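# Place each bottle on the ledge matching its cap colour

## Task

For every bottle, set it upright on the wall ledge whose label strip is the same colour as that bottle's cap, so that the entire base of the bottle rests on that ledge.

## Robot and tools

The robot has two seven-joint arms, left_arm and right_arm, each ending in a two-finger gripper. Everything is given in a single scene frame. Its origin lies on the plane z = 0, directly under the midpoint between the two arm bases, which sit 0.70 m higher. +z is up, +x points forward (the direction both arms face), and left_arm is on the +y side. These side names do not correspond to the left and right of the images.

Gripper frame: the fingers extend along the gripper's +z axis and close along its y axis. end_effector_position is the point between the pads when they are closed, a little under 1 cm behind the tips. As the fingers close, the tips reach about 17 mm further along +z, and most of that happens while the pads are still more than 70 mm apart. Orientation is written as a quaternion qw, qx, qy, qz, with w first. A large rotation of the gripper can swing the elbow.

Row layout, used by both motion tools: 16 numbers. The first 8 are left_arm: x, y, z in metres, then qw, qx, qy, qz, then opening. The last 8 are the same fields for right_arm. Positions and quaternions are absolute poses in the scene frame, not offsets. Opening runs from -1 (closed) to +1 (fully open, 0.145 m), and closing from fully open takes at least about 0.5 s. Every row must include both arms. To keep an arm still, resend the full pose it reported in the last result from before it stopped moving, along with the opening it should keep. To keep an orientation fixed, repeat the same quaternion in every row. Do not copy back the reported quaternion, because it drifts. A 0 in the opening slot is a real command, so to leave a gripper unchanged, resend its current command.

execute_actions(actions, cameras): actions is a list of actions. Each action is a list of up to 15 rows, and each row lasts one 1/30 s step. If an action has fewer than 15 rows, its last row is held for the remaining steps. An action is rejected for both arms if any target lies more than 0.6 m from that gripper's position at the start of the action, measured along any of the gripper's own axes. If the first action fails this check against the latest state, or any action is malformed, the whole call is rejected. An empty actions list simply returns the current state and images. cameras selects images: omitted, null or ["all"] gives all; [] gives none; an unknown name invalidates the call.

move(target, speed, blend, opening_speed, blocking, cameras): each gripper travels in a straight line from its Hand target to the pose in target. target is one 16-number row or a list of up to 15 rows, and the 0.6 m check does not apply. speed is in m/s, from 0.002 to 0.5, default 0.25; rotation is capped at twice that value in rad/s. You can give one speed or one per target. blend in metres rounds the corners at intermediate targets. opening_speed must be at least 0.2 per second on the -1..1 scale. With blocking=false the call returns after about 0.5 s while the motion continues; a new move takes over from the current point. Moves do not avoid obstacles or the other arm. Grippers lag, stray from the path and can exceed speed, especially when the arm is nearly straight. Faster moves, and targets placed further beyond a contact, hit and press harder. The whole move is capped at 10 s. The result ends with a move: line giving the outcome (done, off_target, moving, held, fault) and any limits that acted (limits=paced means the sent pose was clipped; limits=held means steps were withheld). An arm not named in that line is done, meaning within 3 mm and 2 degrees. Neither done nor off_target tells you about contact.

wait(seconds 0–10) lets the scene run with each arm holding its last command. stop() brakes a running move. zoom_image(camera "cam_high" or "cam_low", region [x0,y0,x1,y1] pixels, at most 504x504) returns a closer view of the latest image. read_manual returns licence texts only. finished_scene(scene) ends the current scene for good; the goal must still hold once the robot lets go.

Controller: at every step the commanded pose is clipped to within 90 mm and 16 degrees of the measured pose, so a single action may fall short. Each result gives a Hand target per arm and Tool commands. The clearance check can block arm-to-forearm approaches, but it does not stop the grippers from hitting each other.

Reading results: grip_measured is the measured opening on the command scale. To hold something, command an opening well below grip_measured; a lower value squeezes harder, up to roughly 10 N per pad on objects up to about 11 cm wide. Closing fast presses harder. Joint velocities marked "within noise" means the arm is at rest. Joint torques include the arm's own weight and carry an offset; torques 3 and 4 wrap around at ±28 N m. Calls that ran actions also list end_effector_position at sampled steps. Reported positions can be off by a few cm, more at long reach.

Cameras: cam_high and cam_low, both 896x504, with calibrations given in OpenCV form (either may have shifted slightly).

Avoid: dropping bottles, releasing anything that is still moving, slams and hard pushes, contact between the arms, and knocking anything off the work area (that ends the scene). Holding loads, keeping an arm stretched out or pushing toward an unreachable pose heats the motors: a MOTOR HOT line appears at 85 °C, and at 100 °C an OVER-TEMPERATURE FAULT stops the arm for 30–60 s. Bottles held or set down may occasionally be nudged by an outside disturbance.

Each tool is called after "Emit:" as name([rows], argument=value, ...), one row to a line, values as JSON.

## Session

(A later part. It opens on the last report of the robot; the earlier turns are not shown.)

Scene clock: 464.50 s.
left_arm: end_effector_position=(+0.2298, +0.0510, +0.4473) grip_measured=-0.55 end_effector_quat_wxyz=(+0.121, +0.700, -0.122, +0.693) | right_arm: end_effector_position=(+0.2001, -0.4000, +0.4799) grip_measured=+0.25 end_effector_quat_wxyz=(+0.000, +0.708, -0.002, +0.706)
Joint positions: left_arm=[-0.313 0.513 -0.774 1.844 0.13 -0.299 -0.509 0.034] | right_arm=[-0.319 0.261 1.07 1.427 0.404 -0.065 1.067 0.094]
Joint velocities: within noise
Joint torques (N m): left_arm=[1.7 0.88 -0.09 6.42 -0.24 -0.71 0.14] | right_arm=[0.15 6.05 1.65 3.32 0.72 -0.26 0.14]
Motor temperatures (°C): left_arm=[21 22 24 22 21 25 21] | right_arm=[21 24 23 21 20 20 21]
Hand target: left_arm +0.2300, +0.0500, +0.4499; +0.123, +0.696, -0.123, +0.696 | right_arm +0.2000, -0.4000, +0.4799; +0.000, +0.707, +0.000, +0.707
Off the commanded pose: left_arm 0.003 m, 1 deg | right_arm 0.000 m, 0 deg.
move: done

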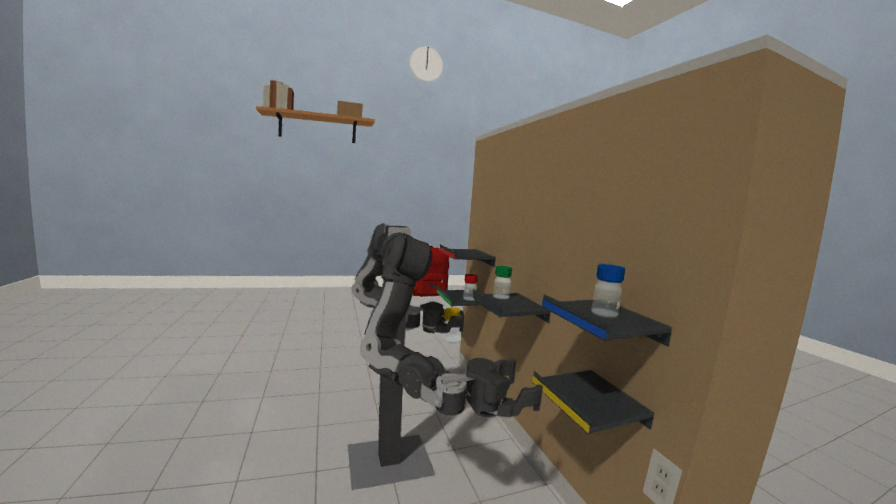

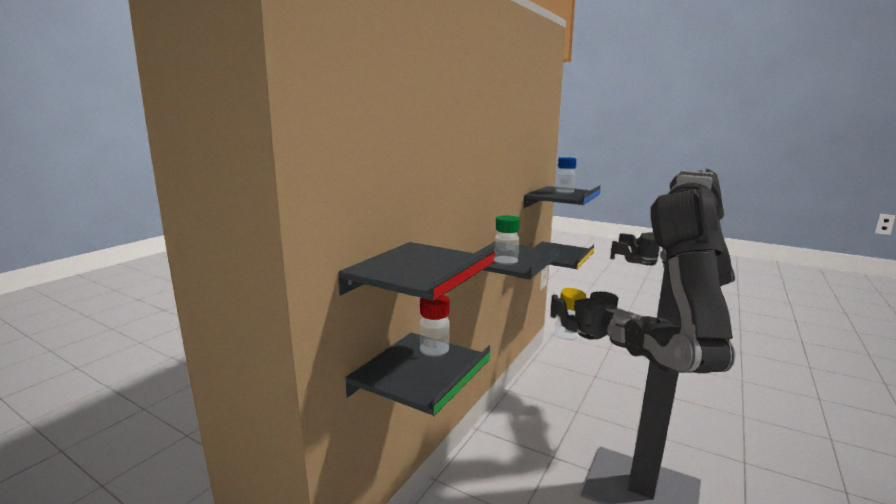

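Emit:
move([
  [0.23,-0.06,0.5,0.1228,0.6964,-0.1228,0.6964,-1,0.2,-0.4,0.48,0,0.707,0,0.707,0.25],
  [0.24,-0.068,0.65,0.1228,0.6964,-0.1228,0.6964,-1,0.2,-0.4,0.48,0,0.707,0,0.707,0.25],
], speed=0.1, blend=[0.03,0])

Emit:
zoom_image(camera="cam_high", region=[420, 200, 600, 340])

Emit:
zoom_image(camera="cam_low", region=[470, 160, 630, 290])

Scene clock: 477.47 s.
left_arm: end_effector_position=(+0.2417, -0.0678, +0.6480) grip_measured=-0.55 end_effector_quat_wxyz=(+0.131, +0.681, -0.112, +0.712) | right_arm: end_effector_position=(+0.2001, -0.4000, +0.4799) grip_measured=+0.25 end_effector_quat_wxyz=(+0.000, +0.708, -0.002, +0.706)
Joint positions: left_arm=[0.109 -0.16 -1.082 2.208 0.004 0.781 -0.746 0.034] | right_arm=[-0.319 0.261 1.07 1.427 0.404 -0.065 1.067 0.094]
Joint velocities: within noise
Joint torques (N m): left_arm=[2.68 -4.58 -1.8 4.79 -0.26 -0.47 -0.03] | right_arm=[0.33 6.05 1.61 3.23 0.71 -0.23 0.15]
Motor temperatures (°C): left_arm=[21 23 24 23 21 25 21] | right_arm=[21 24 23 21 21 20 21]
Hand target: left_arm +0.2400, -0.0681, +0.6498; +0.133, +0.679, -0.111, +0.713 | right_arm +0.2000, -0.4000, +0.4799; +0.000, +0.707, +0.000, +0.707
Off the commanded pose: left_arm 0.003 m, 3 deg | right_arm 0.000 m, 0 deg.
joint sent to its limit (left arm) — joint 2 (shoulder roll), lower limit; joint 6 (wrist pitch), upper limit. The joint targets are off in orientation, not in position.
move: off_target (left_arm)

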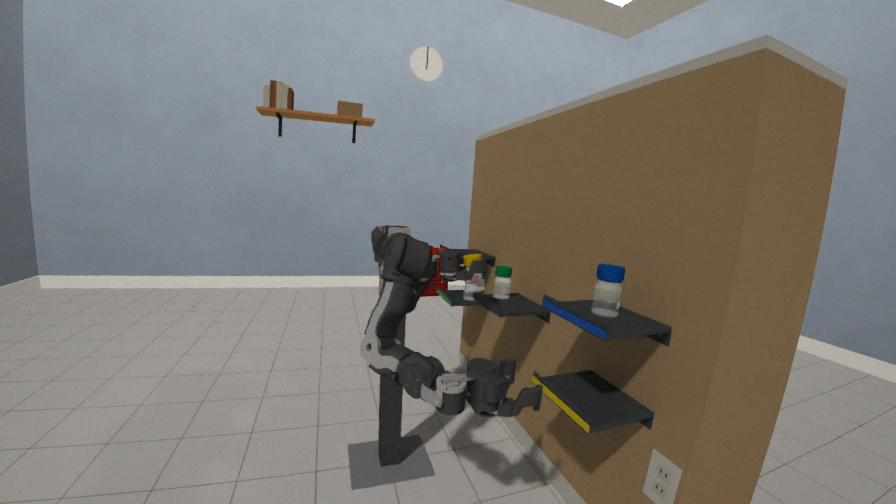

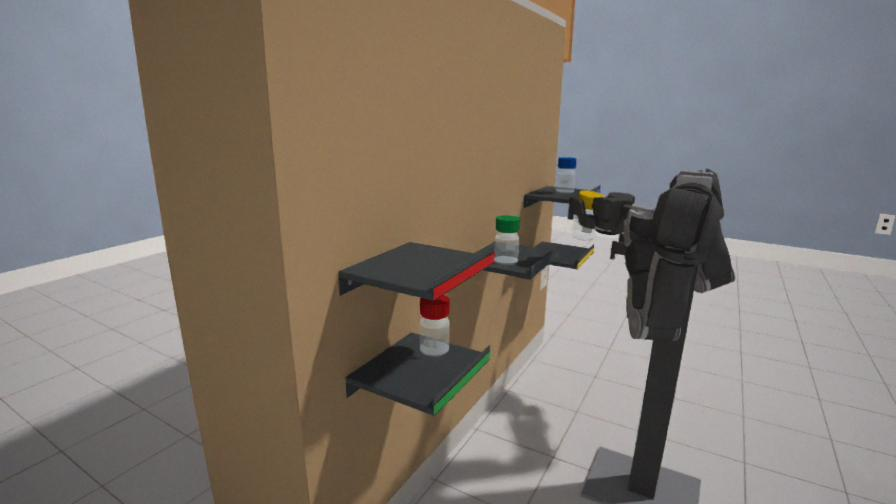

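Scaled by 2.800 from the camera's 896x504 image, which has a finer 1280x720 frame.

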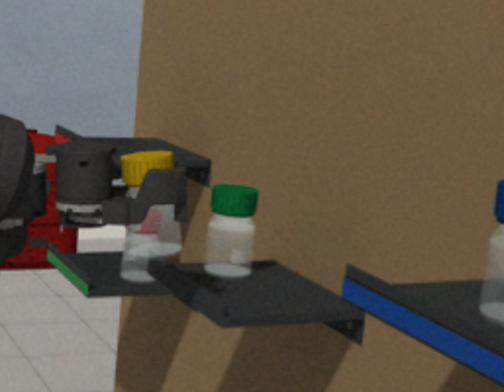

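Scaled by 3.150 from the camera's 896x504 image, which has a finer 1280x720 frame.

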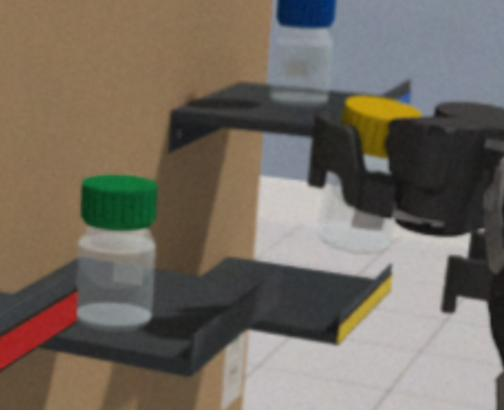

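Emit:
move(target=[0.365,-0.068,0.65,0.1139,0.7433,-0.131,0.646,-1,0.2,-0.4,0.48,0,0.707,0,0.707,0.25], speed=0.08)

Emit:
zoom_image(camera="cam_high", region=[420, 200, 600, 340])

Emit:
zoom_image(camera="cam_low", region=[470, 160, 630, 290])

Scene clock: 490.17 s.
left_arm: end_effector_position=(+0.3647, -0.0679, +0.6496) grip_measured=-0.55 end_effector_quat_wxyz=(+0.114, +0.744, -0.129, +0.645) | right_arm: end_effector_position=(+0.2001, -0.4000, +0.4799) grip_measured=+0.25 end_effector_quat_wxyz=(+0.000, +0.708, -0.002, +0.706)
Joint positions: left_arm=[0.742 -0.06 -0.838 1.799 0.812 0.782 -0.927 0.034] | right_arm=[-0.319 0.261 1.07 1.427 0.404 -0.065 1.067 0.094]
Joint velocities: within noise
Joint torques (N m): left_arm=[8.35 -2.02 1.13 3.43 -0.24 -0.48 0.21] | right_arm=[0.3 5.97 1.51 3.22 0.69 -0.26 0.14]
Motor temperatures (°C): left_arm=[21 23 24 23 21 25 21] | right_arm=[21 25 23 21 21 20 21]
Hand target: left_arm +0.3650, -0.0680, +0.6500; +0.114, +0.743, -0.131, +0.646 | right_arm +0.2000, -0.4000, +0.4799; +0.000, +0.707, +0.000, +0.707
Off the commanded pose: left_arm 0.001 m, 0 deg | right_arm 0.000 m, 0 deg.
move: done

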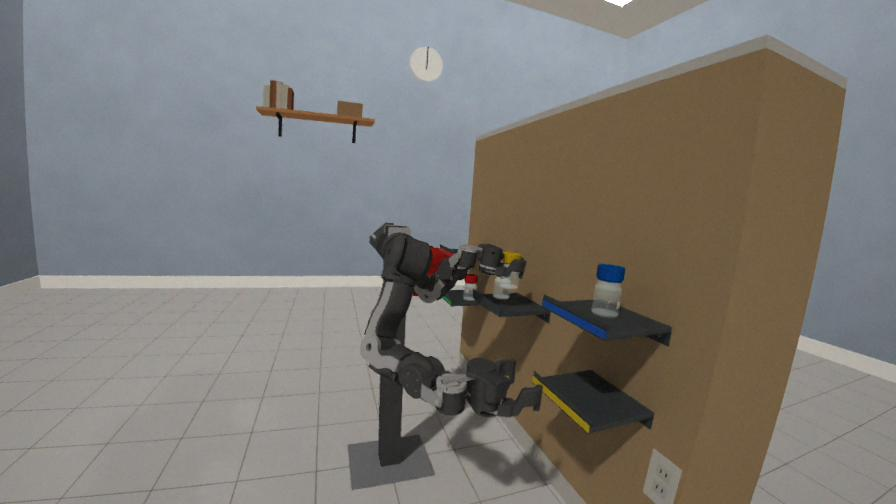

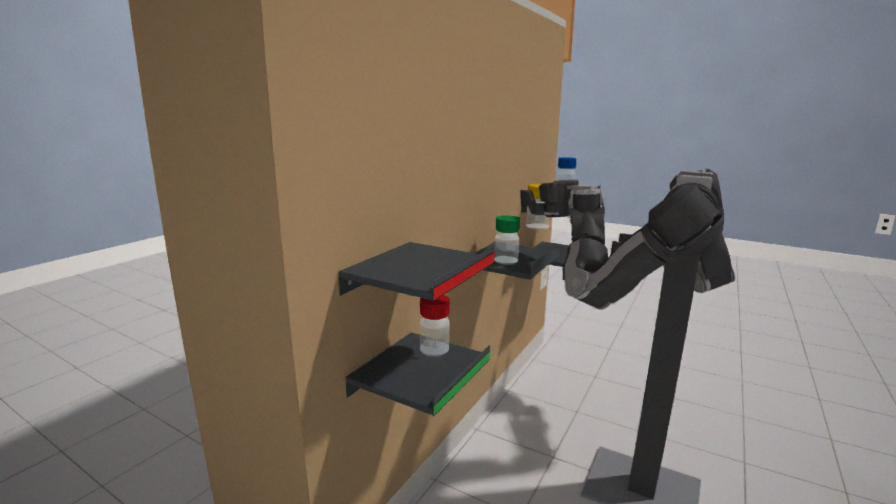

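Scaled by 2.800 from the camera's 896x504 image, which has a finer 1280x720 frame.

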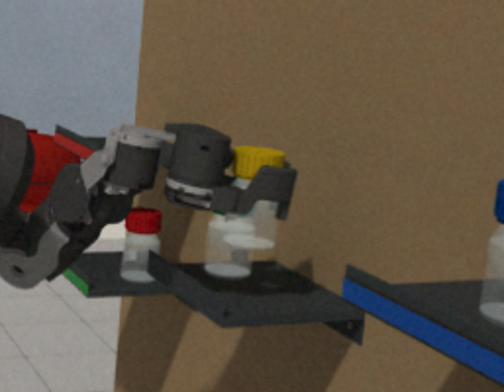

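Scaled by 3.150 from the camera's 896x504 image, which has a finer 1280x720 frame.

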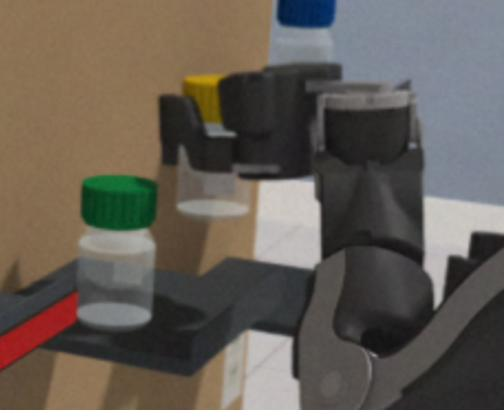

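Emit:
move(target=[0.368,-0.06,0.602,0.1139,0.7433,-0.131,0.646,-1,0.2,-0.4,0.48,0,0.707,0,0.707,0.25], speed=0.06)

Emit:
zoom_image(camera="cam_high", region=[460, 240, 560, 320])

Emit:
zoom_image(camera="cam_low", region=[480, 190, 580, 280])

Scene clock: 529.23 s.
left_arm: end_effector_position=(+0.3679, -0.0594, +0.6020) grip_measured=-0.55 end_effector_quat_wxyz=(+0.113, +0.745, -0.130, +0.644) | right_arm: end_effector_position=(+0.2001, -0.4000, +0.4799) grip_measured=+0.25 end_effector_quat_wxyz=(+0.000, +0.708, -0.002, +0.706)
Joint positions: left_arm=[0.667 0.068 -0.936 1.765 0.767 0.586 -0.853 0.034] | right_arm=[-0.319 0.261 1.07 1.427 0.404 -0.065 1.067 0.094]
Joint velocities: within noise
Joint torques (N m): left_arm=[7.71 -1.99 1.09 3.67 -0.34 -0.7 0.22] | right_arm=[0.2 5.92 1.65 3.17 0.72 -0.25 0.17]
Motor temperatures (°C): left_arm=[25 22 23 22 22 25 21] | right_arm=[21 25 23 21 21 20 21]
Hand target: left_arm +0.3680, -0.0601, +0.6020; +0.114, +0.743, -0.131, +0.646 | right_arm +0.2000, -0.4000, +0.4799; +0.000, +0.707, +0.000, +0.707
Off the commanded pose: left_arm 0.001 m, 0 deg | right_arm 0.000 m, 0 deg.
move: done

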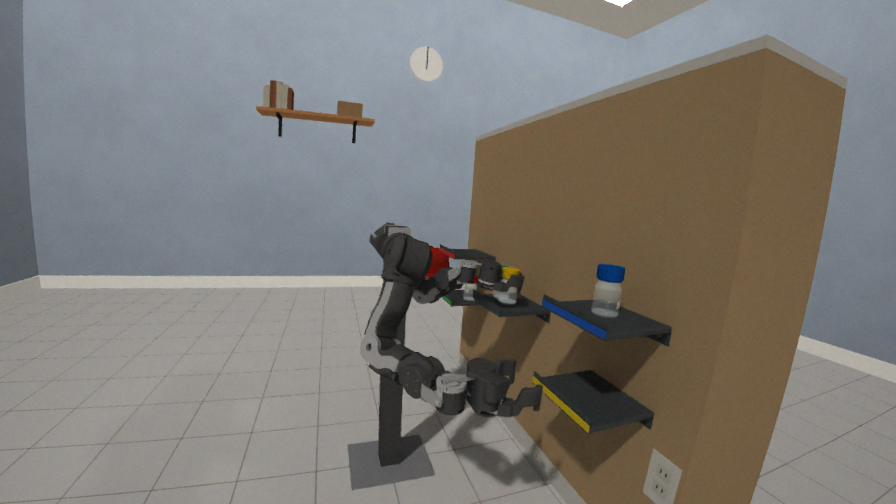

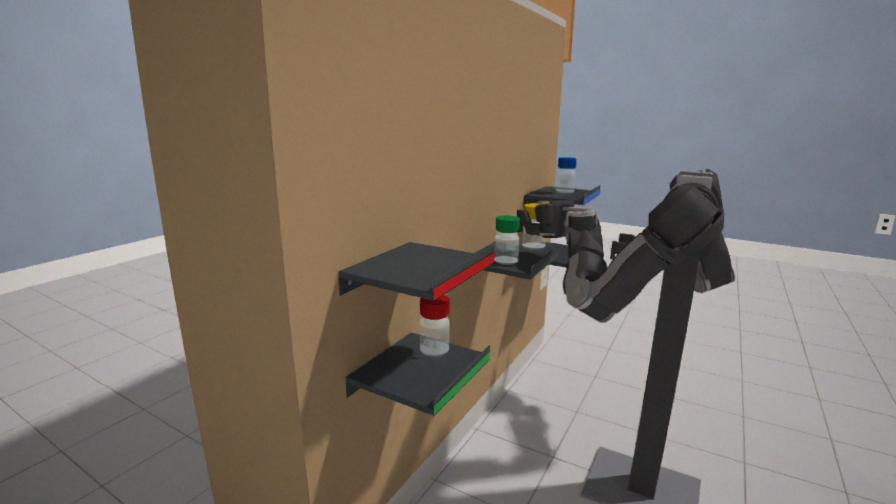

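Scaled by 5.040 from the camera's 896x504 image, which has a finer 1280x720 frame.

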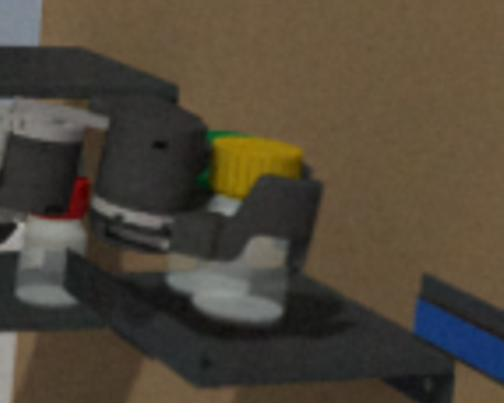

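Scaled by 5.040 from the camera's 896x504 image, which has a finer 1280x720 frame.

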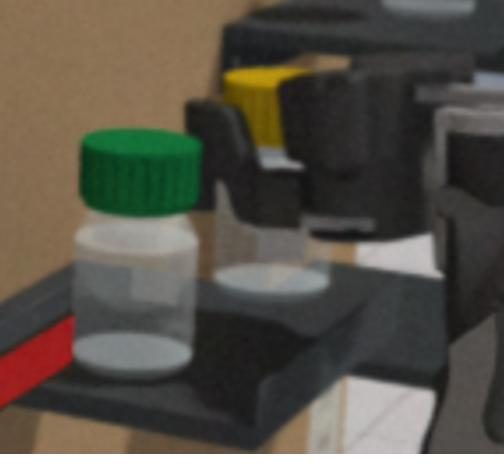

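Emit:
move(target=[0.368,-0.06,0.589,0.1139,0.7433,-0.131,0.646,-1,0.2,-0.4,0.48,0,0.707,0,0.707,0.25], speed=0.03)

Emit:
zoom_image(camera="cam_high", region=[460, 240, 560, 320])

Emit:
zoom_image(camera="cam_low", region=[480, 190, 580, 280])

Scene clock: 536.40 s.
left_arm: end_effector_position=(+0.3678, -0.0599, +0.5901) grip_measured=-0.55 end_effector_quat_wxyz=(+0.114, +0.744, -0.130, +0.645) | right_arm: end_effector_position=(+0.2001, -0.4000, +0.4799) grip_measured=+0.25 end_effector_quat_wxyz=(+0.000, +0.708, -0.002, +0.706)
Joint positions: left_arm=[0.654 0.089 -0.968 1.744 0.756 0.528 -0.843 0.034] | right_arm=[-0.319 0.261 1.07 1.427 0.404 -0.065 1.067 0.094]
Joint velocities: within noise
Joint torques (N m): left_arm=[7.32 -1.73 1.13 3.56 -0.34 -0.71 0.2] | right_arm=[0.17 6.13 1.54 3.14 0.73 -0.26 0.15]
Motor temperatures (°C): left_arm=[25 22 23 22 22 25 21] | right_arm=[21 25 23 21 21 20 21]
Hand target: left_arm +0.3680, -0.0600, +0.5891; +0.114, +0.743, -0.131, +0.646 | right_arm +0.2000, -0.4000, +0.4799; +0.000, +0.707, +0.000, +0.707
Off the commanded pose: left_arm 0.001 m, 0 deg | right_arm 0.000 m, 0 deg.
move: done

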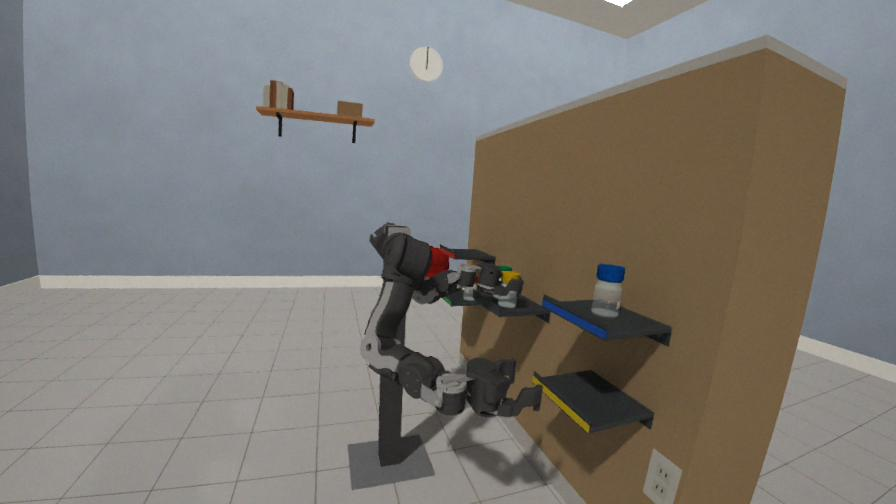

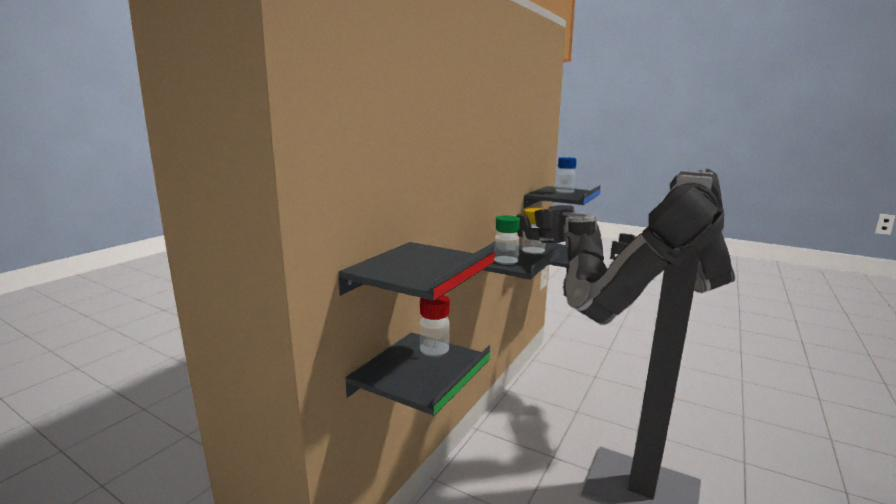

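Scaled by 5.040 from the camera's 896x504 image, which has a finer 1280x720 frame.

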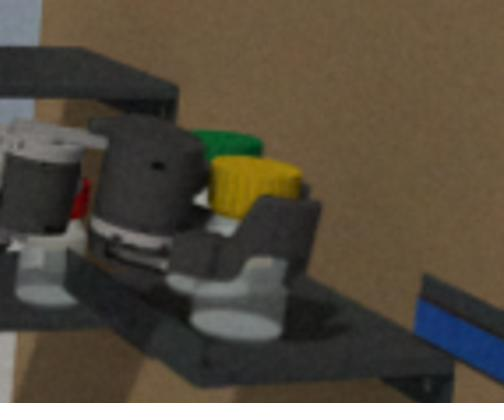

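Scaled by 5.040 from the camera's 896x504 image, which has a finer 1280x720 frame.

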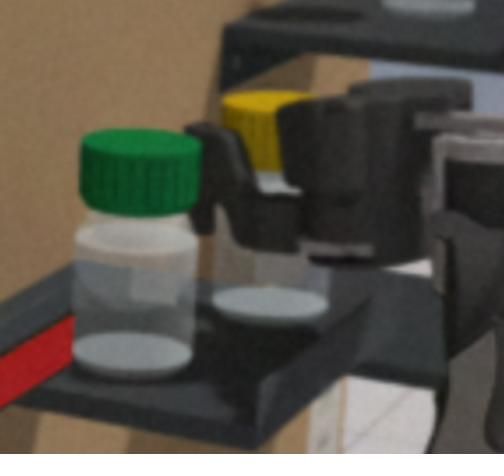

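Emit:
move(target=[0.37,-0.06,0.577,0.1139,0.7433,-0.131,0.646,-1,0.2,-0.4,0.48,0,0.707,0,0.707,0.25], speed=0.03)

Emit:
zoom_image(camera="cam_high", region=[460, 240, 560, 320])

Emit:
zoom_image(camera="cam_low", region=[480, 190, 580, 280])

Scene clock: 543.50 s.
left_arm: end_effector_position=(+0.3702, -0.0601, +0.5866) grip_measured=-0.55 end_effector_quat_wxyz=(+0.118, +0.735, -0.125, +0.656) | right_arm: end_effector_position=(+0.2001, -0.4000, +0.4799) grip_measured=+0.25 end_effector_quat_wxyz=(+0.000, +0.708, -0.002, +0.706)
Joint positions: left_arm=[0.653 0.102 -0.99 1.72 0.736 0.46 -0.827 0.034] | right_arm=[-0.319 0.261 1.07 1.427 0.404 -0.065 1.067 0.094]
Joint velocities: within noise
Joint torques (N m): left_arm=[5.55 -0.96 0.58 2.15 -0.04 -0.26 0.25] | right_arm=[0.25 6.11 1.57 3.21 0.71 -0.24 0.13]
Motor temperatures (°C): left_arm=[24 22 23 22 22 25 21] | right_arm=[21 25 23 21 21 20 21]
Hand target: left_arm +0.3698, -0.0599, +0.5771; +0.114, +0.743, -0.131, +0.646 | right_arm +0.2000, -0.4000, +0.4799; +0.000, +0.707, +0.000, +0.707
Off the commanded pose: left_arm 0.010 m, 2 deg | right_arm 0.000 m, 0 deg.
move: off_target (left_arm)

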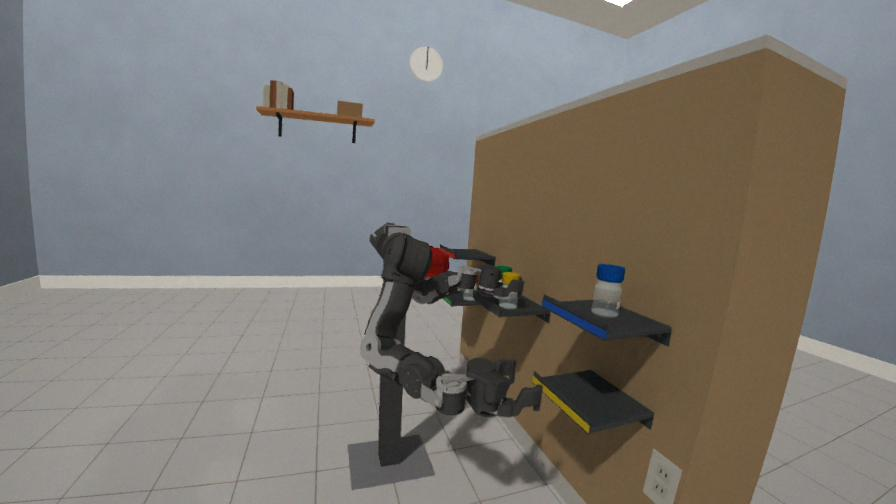

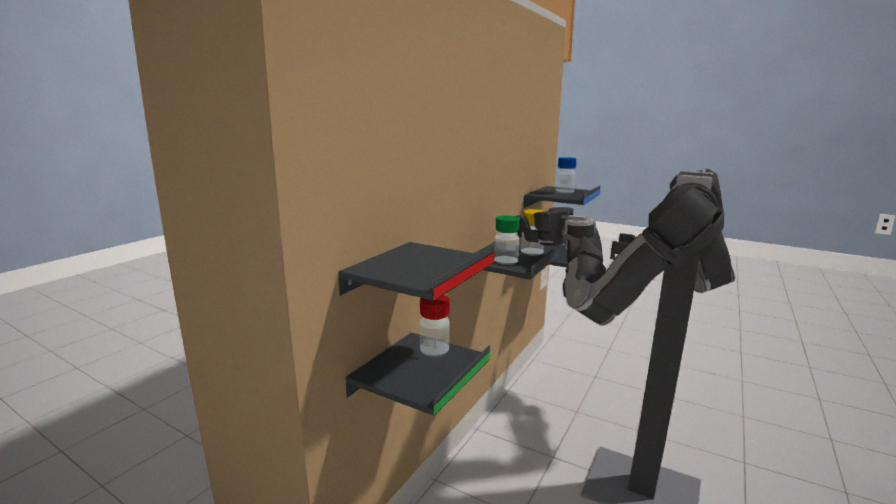

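Scaled by 5.040 from the camera's 896x504 image, which has a finer 1280x720 frame.

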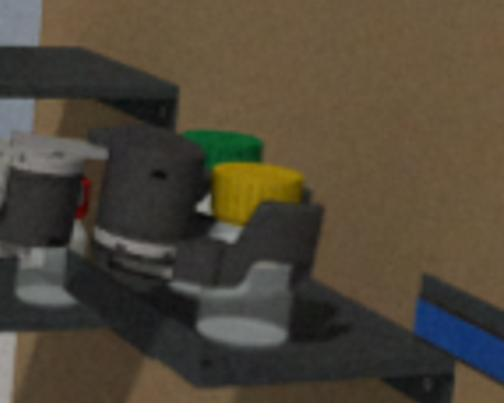

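Scaled by 5.040 from the camera's 896x504 image, which has a finer 1280x720 frame.

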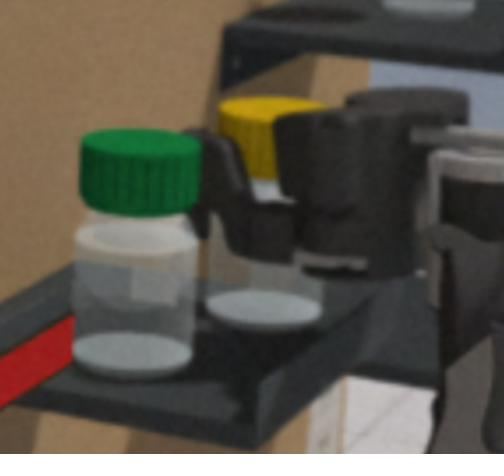

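Emit:
move([
  [0.37,-0.06,0.585,0.1139,0.7433,-0.131,0.646,-1,0.2,-0.4,0.48,0,0.707,0,0.707,0.25],
  [0.37,-0.06,0.585,0.1139,0.7433,-0.131,0.646,-0.1,0.2,-0.4,0.48,0,0.707,0,0.707,0.25],
], speed=0.05, opening_speed=0.3)

Emit:
zoom_image(camera="cam_high", region=[460, 240, 560, 320])

Emit:
zoom_image(camera="cam_low", region=[480, 190, 580, 280])

Scene clock: 562.27 s.
left_arm: end_effector_position=(+0.3702, -0.0603, +0.5855) grip_measured=-0.10 end_effector_quat_wxyz=(+0.114, +0.742, -0.132, +0.648) | right_arm: end_effector_position=(+0.2001, -0.4000, +0.4799) grip_measured=+0.25 end_effector_quat_wxyz=(+0.000, +0.708, -0.002, +0.706)
Joint positions: left_arm=[0.66 0.1 -0.985 1.723 0.753 0.494 -0.829 0.068] | right_arm=[-0.319 0.261 1.07 1.427 0.404 -0.065 1.067 0.094]
Joint velocities: within noise
Joint torques (N m): left_arm=[7.21 -2.33 1.99 4.49 -0.14 -0.37 0] | right_arm=[0.17 6 1.63 3.26 0.68 -0.27 0.12]
Motor temperatures (°C): left_arm=[24 22 23 22 21 25 21] | right_arm=[21 25 23 21 21 20 21]
Hand target: left_arm +0.3701, -0.0599, +0.5849; +0.114, +0.743, -0.131, +0.646 | right_arm +0.2000, -0.4000, +0.4799; +0.000, +0.707, +0.000, +0.707
Off the commanded pose: left_arm 0.001 m, 0 deg | right_arm 0.000 m, 0 deg.
move: done

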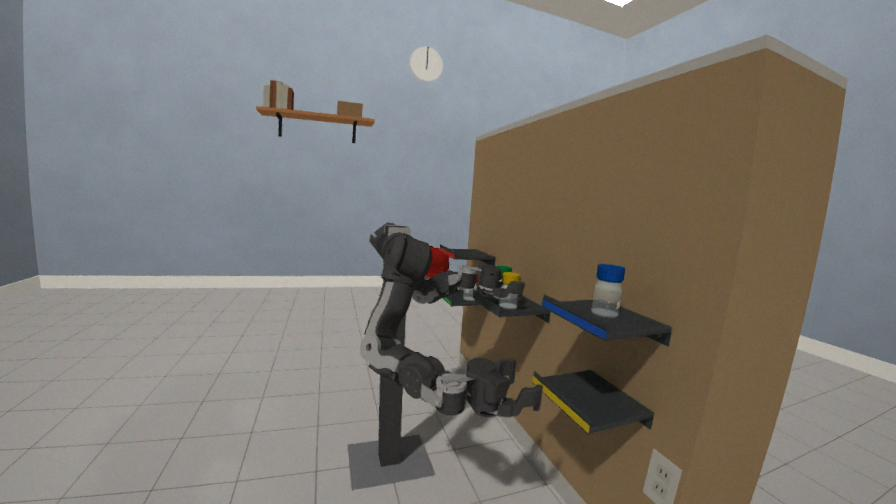

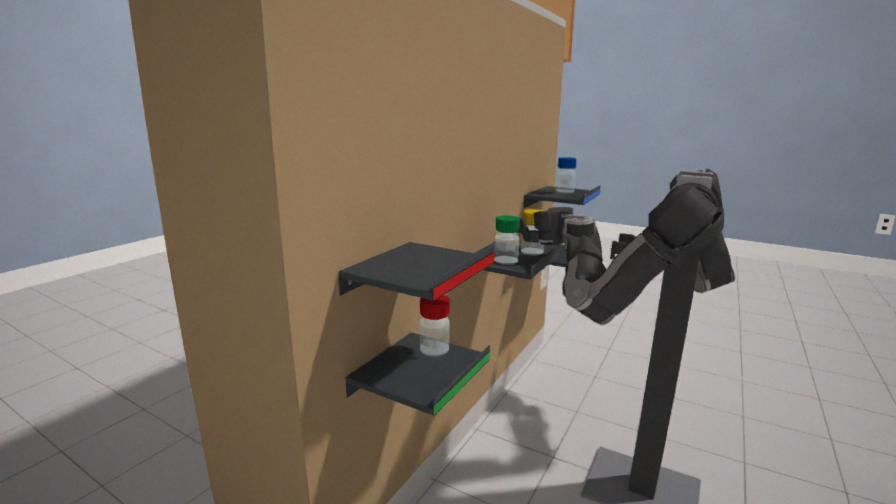

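Scaled by 5.040 from the camera's 896x504 image, which has a finer 1280x720 frame.

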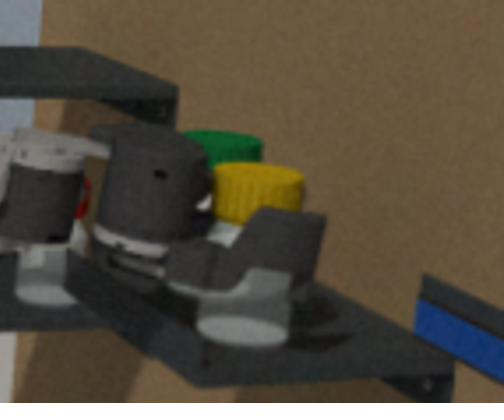

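Scaled by 5.040 from the camera's 896x504 image, which has a finer 1280x720 frame.

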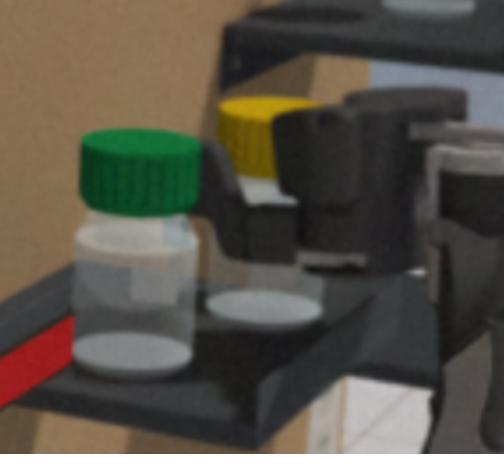

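Emit:
move([
  [0.29,-0.031,0.597,0.1139,0.7433,-0.131,0.646,-0.1,0.2,-0.4,0.48,0,0.707,0,0.707,0.25],
  [0.21,0.05,0.57,0,0.7071,0,0.7071,-0.1,0.2,-0.4,0.48,0,0.707,0,0.707,0.25],
  [0.23,0.337,0.49,0,0.7071,0,0.7071,0.5,0.2,-0.4,0.48,0,0.707,0,0.707,0.25],
], speed=[0.06,0.15,0.2], blend=[0.02,0.04,0])

Emit:
zoom_image(camera="cam_high", region=[420, 220, 570, 340])

Emit:
zoom_image(camera="cam_low", region=[380, 190, 580, 370])

Scene clock: 582.50 s.
left_arm: end_effector_position=(+0.2311, +0.3368, +0.4918) grip_measured=+0.50 end_effector_quat_wxyz=(-0.001, +0.705, -0.001, +0.709) | right_arm: end_effector_position=(+0.2001, -0.4000, +0.4799) grip_measured=+0.25 end_effector_quat_wxyz=(+0.000, +0.708, -0.002, +0.706)
Joint positions: left_arm=[-1.011 1.099 0.176 1.725 1.044 -0.789 -0.085 0.112] | right_arm=[-0.319 0.261 1.07 1.427 0.404 -0.065 1.067 0.094]
Joint velocities: within noise
Joint torques (N m): left_arm=[0.8 3.07 1.47 1.62 0.14 -0.61 0.23] | right_arm=[0.22 6.03 1.62 3.08 0.68 -0.24 0.16]
Motor temperatures (°C): left_arm=[24 22 23 23 22 25 21] | right_arm=[21 25 23 21 21 20 21]
Hand target: left_arm +0.2300, +0.3370, +0.4900; +0.000, +0.707, +0.000, +0.707 | right_arm +0.2000, -0.4000, +0.4799; +0.000, +0.707, +0.000, +0.707
Off the commanded pose: left_arm 0.002 m, 0 deg | right_arm 0.000 m, 0 deg.
joint read past its limit (left arm) — joint 6 (wrist pitch), lower limit.
joint sent to its limit (left arm) — joint 6 (wrist pitch), lower limit. The joint targets still meet the commanded pose.
move: done; limits=paced

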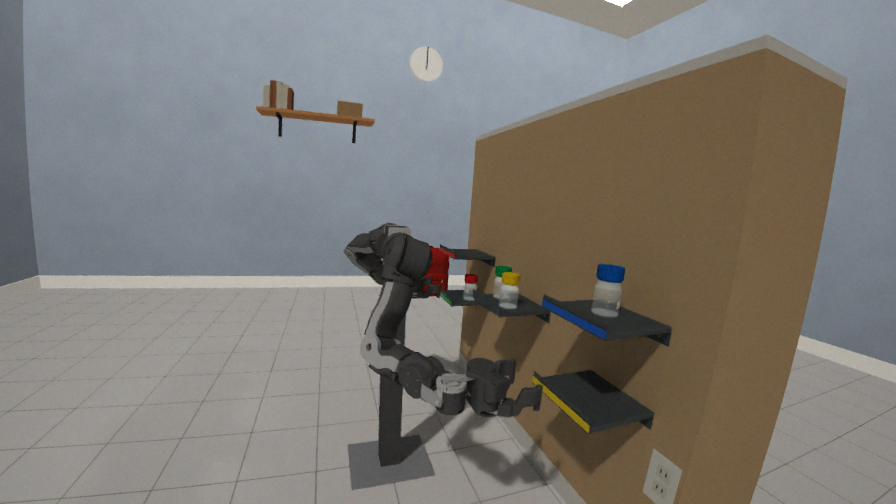

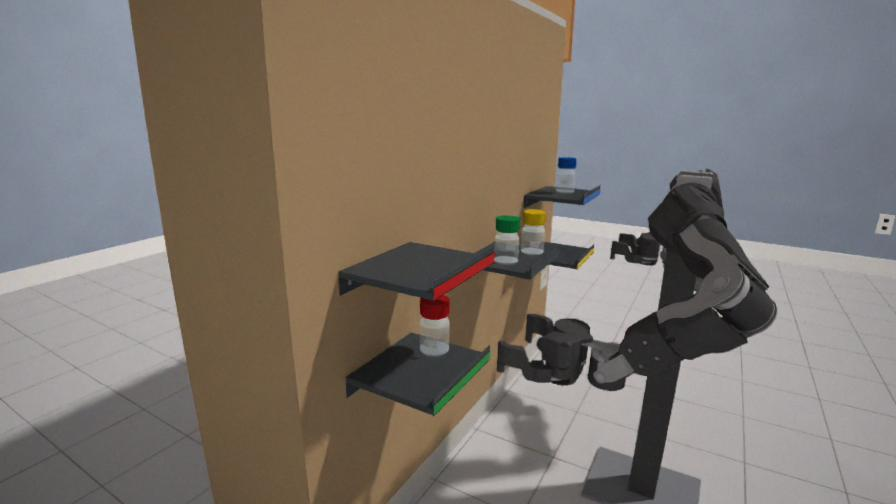

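Scaled by 3.360 from the camera's 896x504 image, which has a finer 1280x720 frame.

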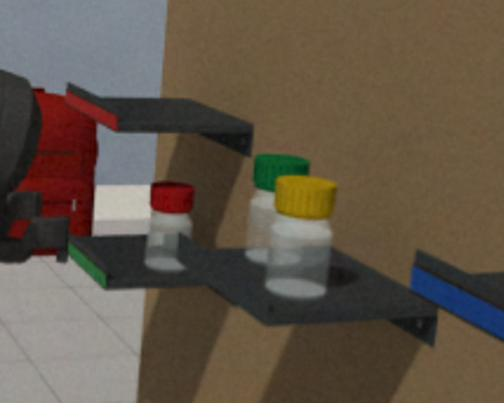

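Scaled by 2.520 from the camera's 896x504 image, which has a finer 1280x720 frame.

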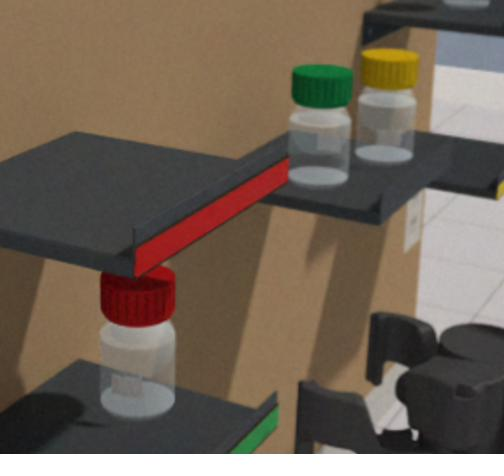

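Emit:
move(target=[0.365,0.336,0.483,0,0.7071,0,0.7071,0.5,0.24,-0.075,0.585,0,0.707,0,0.707,0.35], speed=0.15)

Emit:
zoom_image(camera="cam_high", region=[420, 220, 570, 340])

Emit:
zoom_image(camera="cam_low", region=[380, 190, 580, 370])

Scene clock: 597.77 s.
left_arm: end_effector_position=(+0.3655, +0.3373, +0.4864) grip_measured=+0.50 end_effector_quat_wxyz=(-0.002, +0.704, +0.001, +0.710) | right_arm: end_effector_position=(+0.2398, -0.0740, +0.5869) grip_measured=+0.35 end_effector_quat_wxyz=(-0.004, +0.705, +0.000, +0.710)
Joint positions: left_arm=[0.046 0.982 -0.404 1.314 1.033 -0.438 -0.005 0.112] | right_arm=[-0.618 -0.177 -0.5 2.411 -0.434 0.301 -0.189 0.101]
Joint velocities: within noise
Joint torques (N m): left_arm=[5.08 5.82 1.76 2.03 0.12 -0.54 0.23] | right_arm=[0.04 -1.6 -1.07 3.41 -0.04 -0.32 -0.16]
Motor temperatures (°C): left_arm=[23 23 23 22 21 25 21] | right_arm=[21 25 23 21 21 20 21]
Hand target: left_arm +0.3650, +0.3360, +0.4830; +0.000, +0.707, +0.000, +0.707 | right_arm +0.2400, -0.0750, +0.5851; +0.000, +0.707, +0.000, +0.707
Off the commanded pose: left_arm 0.004 m, 1 deg | right_arm 0.002 m, 1 deg.
joint read past its limit (right arm) — joint 2 (shoulder roll), lower limit.
joint sent to its limit (right arm) — joint 2 (shoulder roll), lower limit. The joint targets still meet the commanded pose.
move: off_target (left_arm)

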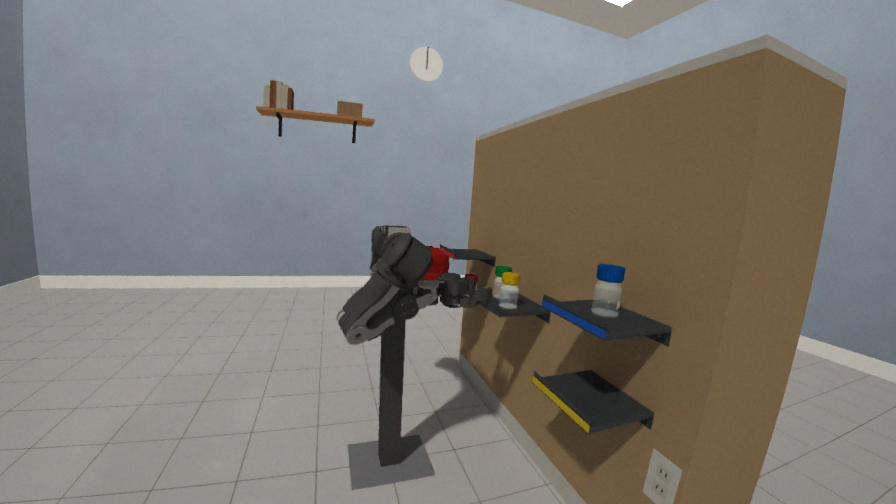

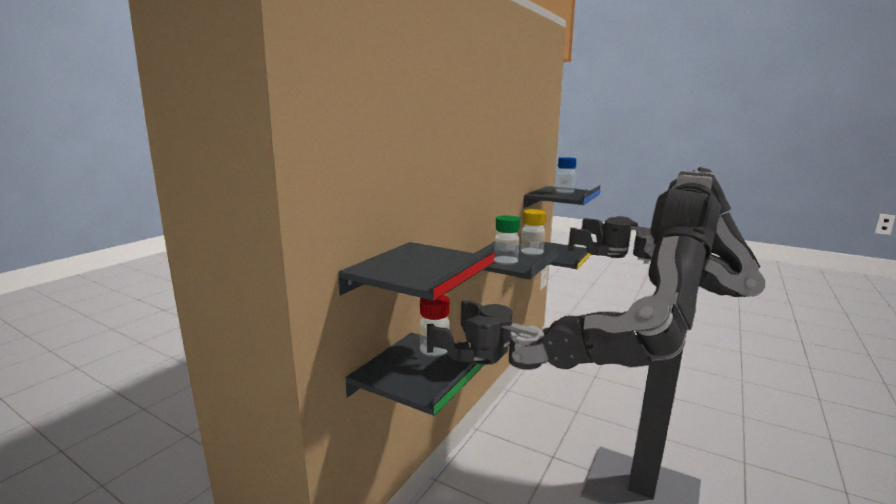

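Scaled by 3.360 from the camera's 896x504 image, which has a finer 1280x720 frame.

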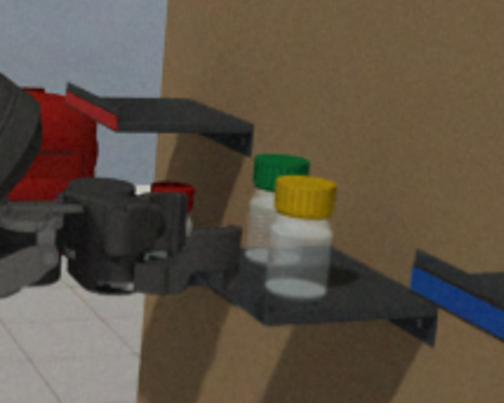

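Scaled by 2.520 from the camera's 896x504 image, which has a finer 1280x720 frame.

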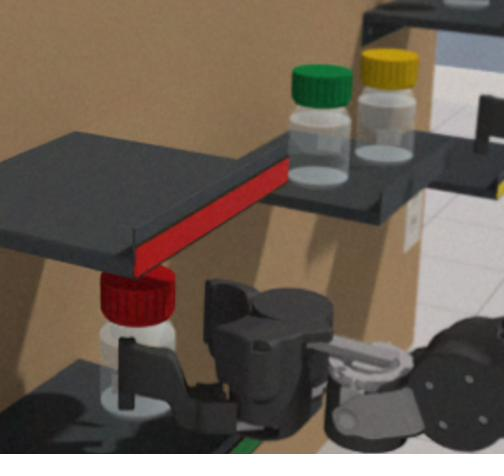

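Emit:
move([
  [0.365,0.336,0.494,0,0.7071,0,0.7071,0.5,0.24,-0.075,0.585,0,0.707,0,0.707,0.35],
  [0.403,0.335,0.494,0,0.7071,0,0.7071,0.5,0.24,-0.075,0.585,0,0.707,0,0.707,0.35],
  [0.403,0.335,0.494,0,0.7071,0,0.7071,-0.9,0.24,-0.075,0.585,0,0.707,0,0.707,0.35],
], speed=0.1, opening_speed=0.6)

Emit:
zoom_image(camera="cam_low", region=[380, 190, 580, 370])

Scene clock: 617.90 s.
left_arm: end_effector_position=(+0.4037, +0.3362, +0.4979) grip_measured=-0.54 end_effector_quat_wxyz=(-0.002, +0.703, +0.002, +0.711) | right_arm: end_effector_position=(+0.2398, -0.0740, +0.5869) grip_measured=+0.35 end_effector_quat_wxyz=(-0.004, +0.705, +0.000, +0.710)
Joint positions: left_arm=[0.275 0.913 -0.485 1.182 1.012 -0.346 0.034 0.035] | right_arm=[-0.618 -0.177 -0.5 2.411 -0.434 0.301 -0.189 0.101]
Joint velocities: within noise
Joint torques (N m): left_arm=[5.92 5.71 1.78 2.41 0.13 -0.55 0.2] | right_arm=[0.01 -1.62 -1.1 3.44 -0.04 -0.31 -0.15]
Motor temperatures (°C): left_arm=[23 24 23 22 21 25 21] | right_arm=[20 24 22 21 21 20 21]
Hand target: left_arm +0.4030, +0.3350, +0.4941; +0.000, +0.707, +0.000, +0.707 | right_arm +0.2400, -0.0750, +0.5851; +0.000, +0.707, +0.000, +0.707
Off the commanded pose: left_arm 0.004 m, 1 deg | right_arm 0.002 m, 1 deg.
joint read past its limit (right arm) — joint 2 (shoulder roll), lower limit.
joint sent to its limit (right arm) — joint 2 (shoulder roll), lower limit. The joint targets still meet the commanded pose.
move: off_target (left_arm); target 3's new opening was sent with left_arm's hand 0.004 m and 1 deg from that target

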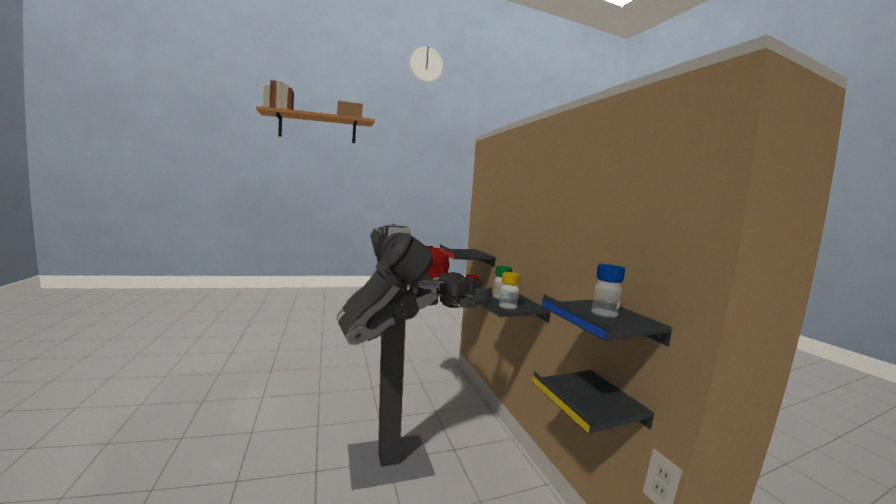

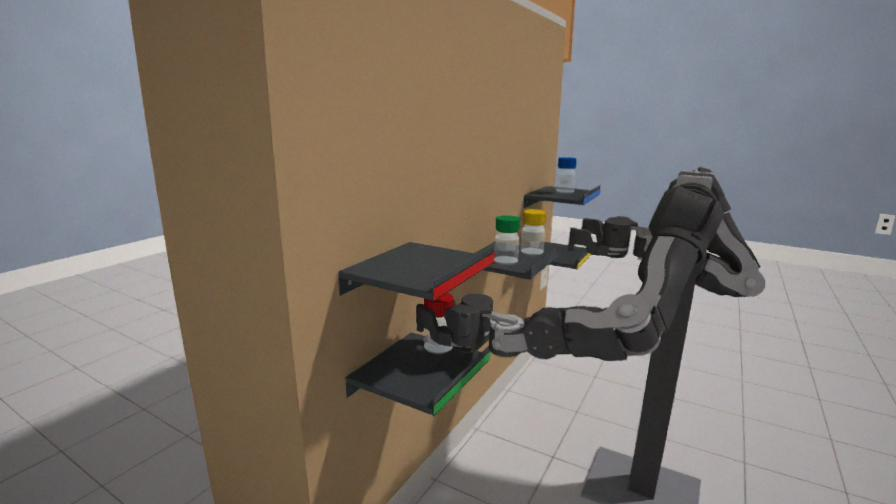

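Scaled by 2.520 from the camera's 896x504 image, which has a finer 1280x720 frame.

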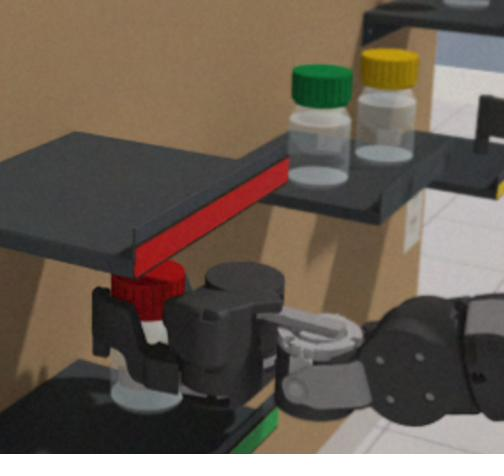

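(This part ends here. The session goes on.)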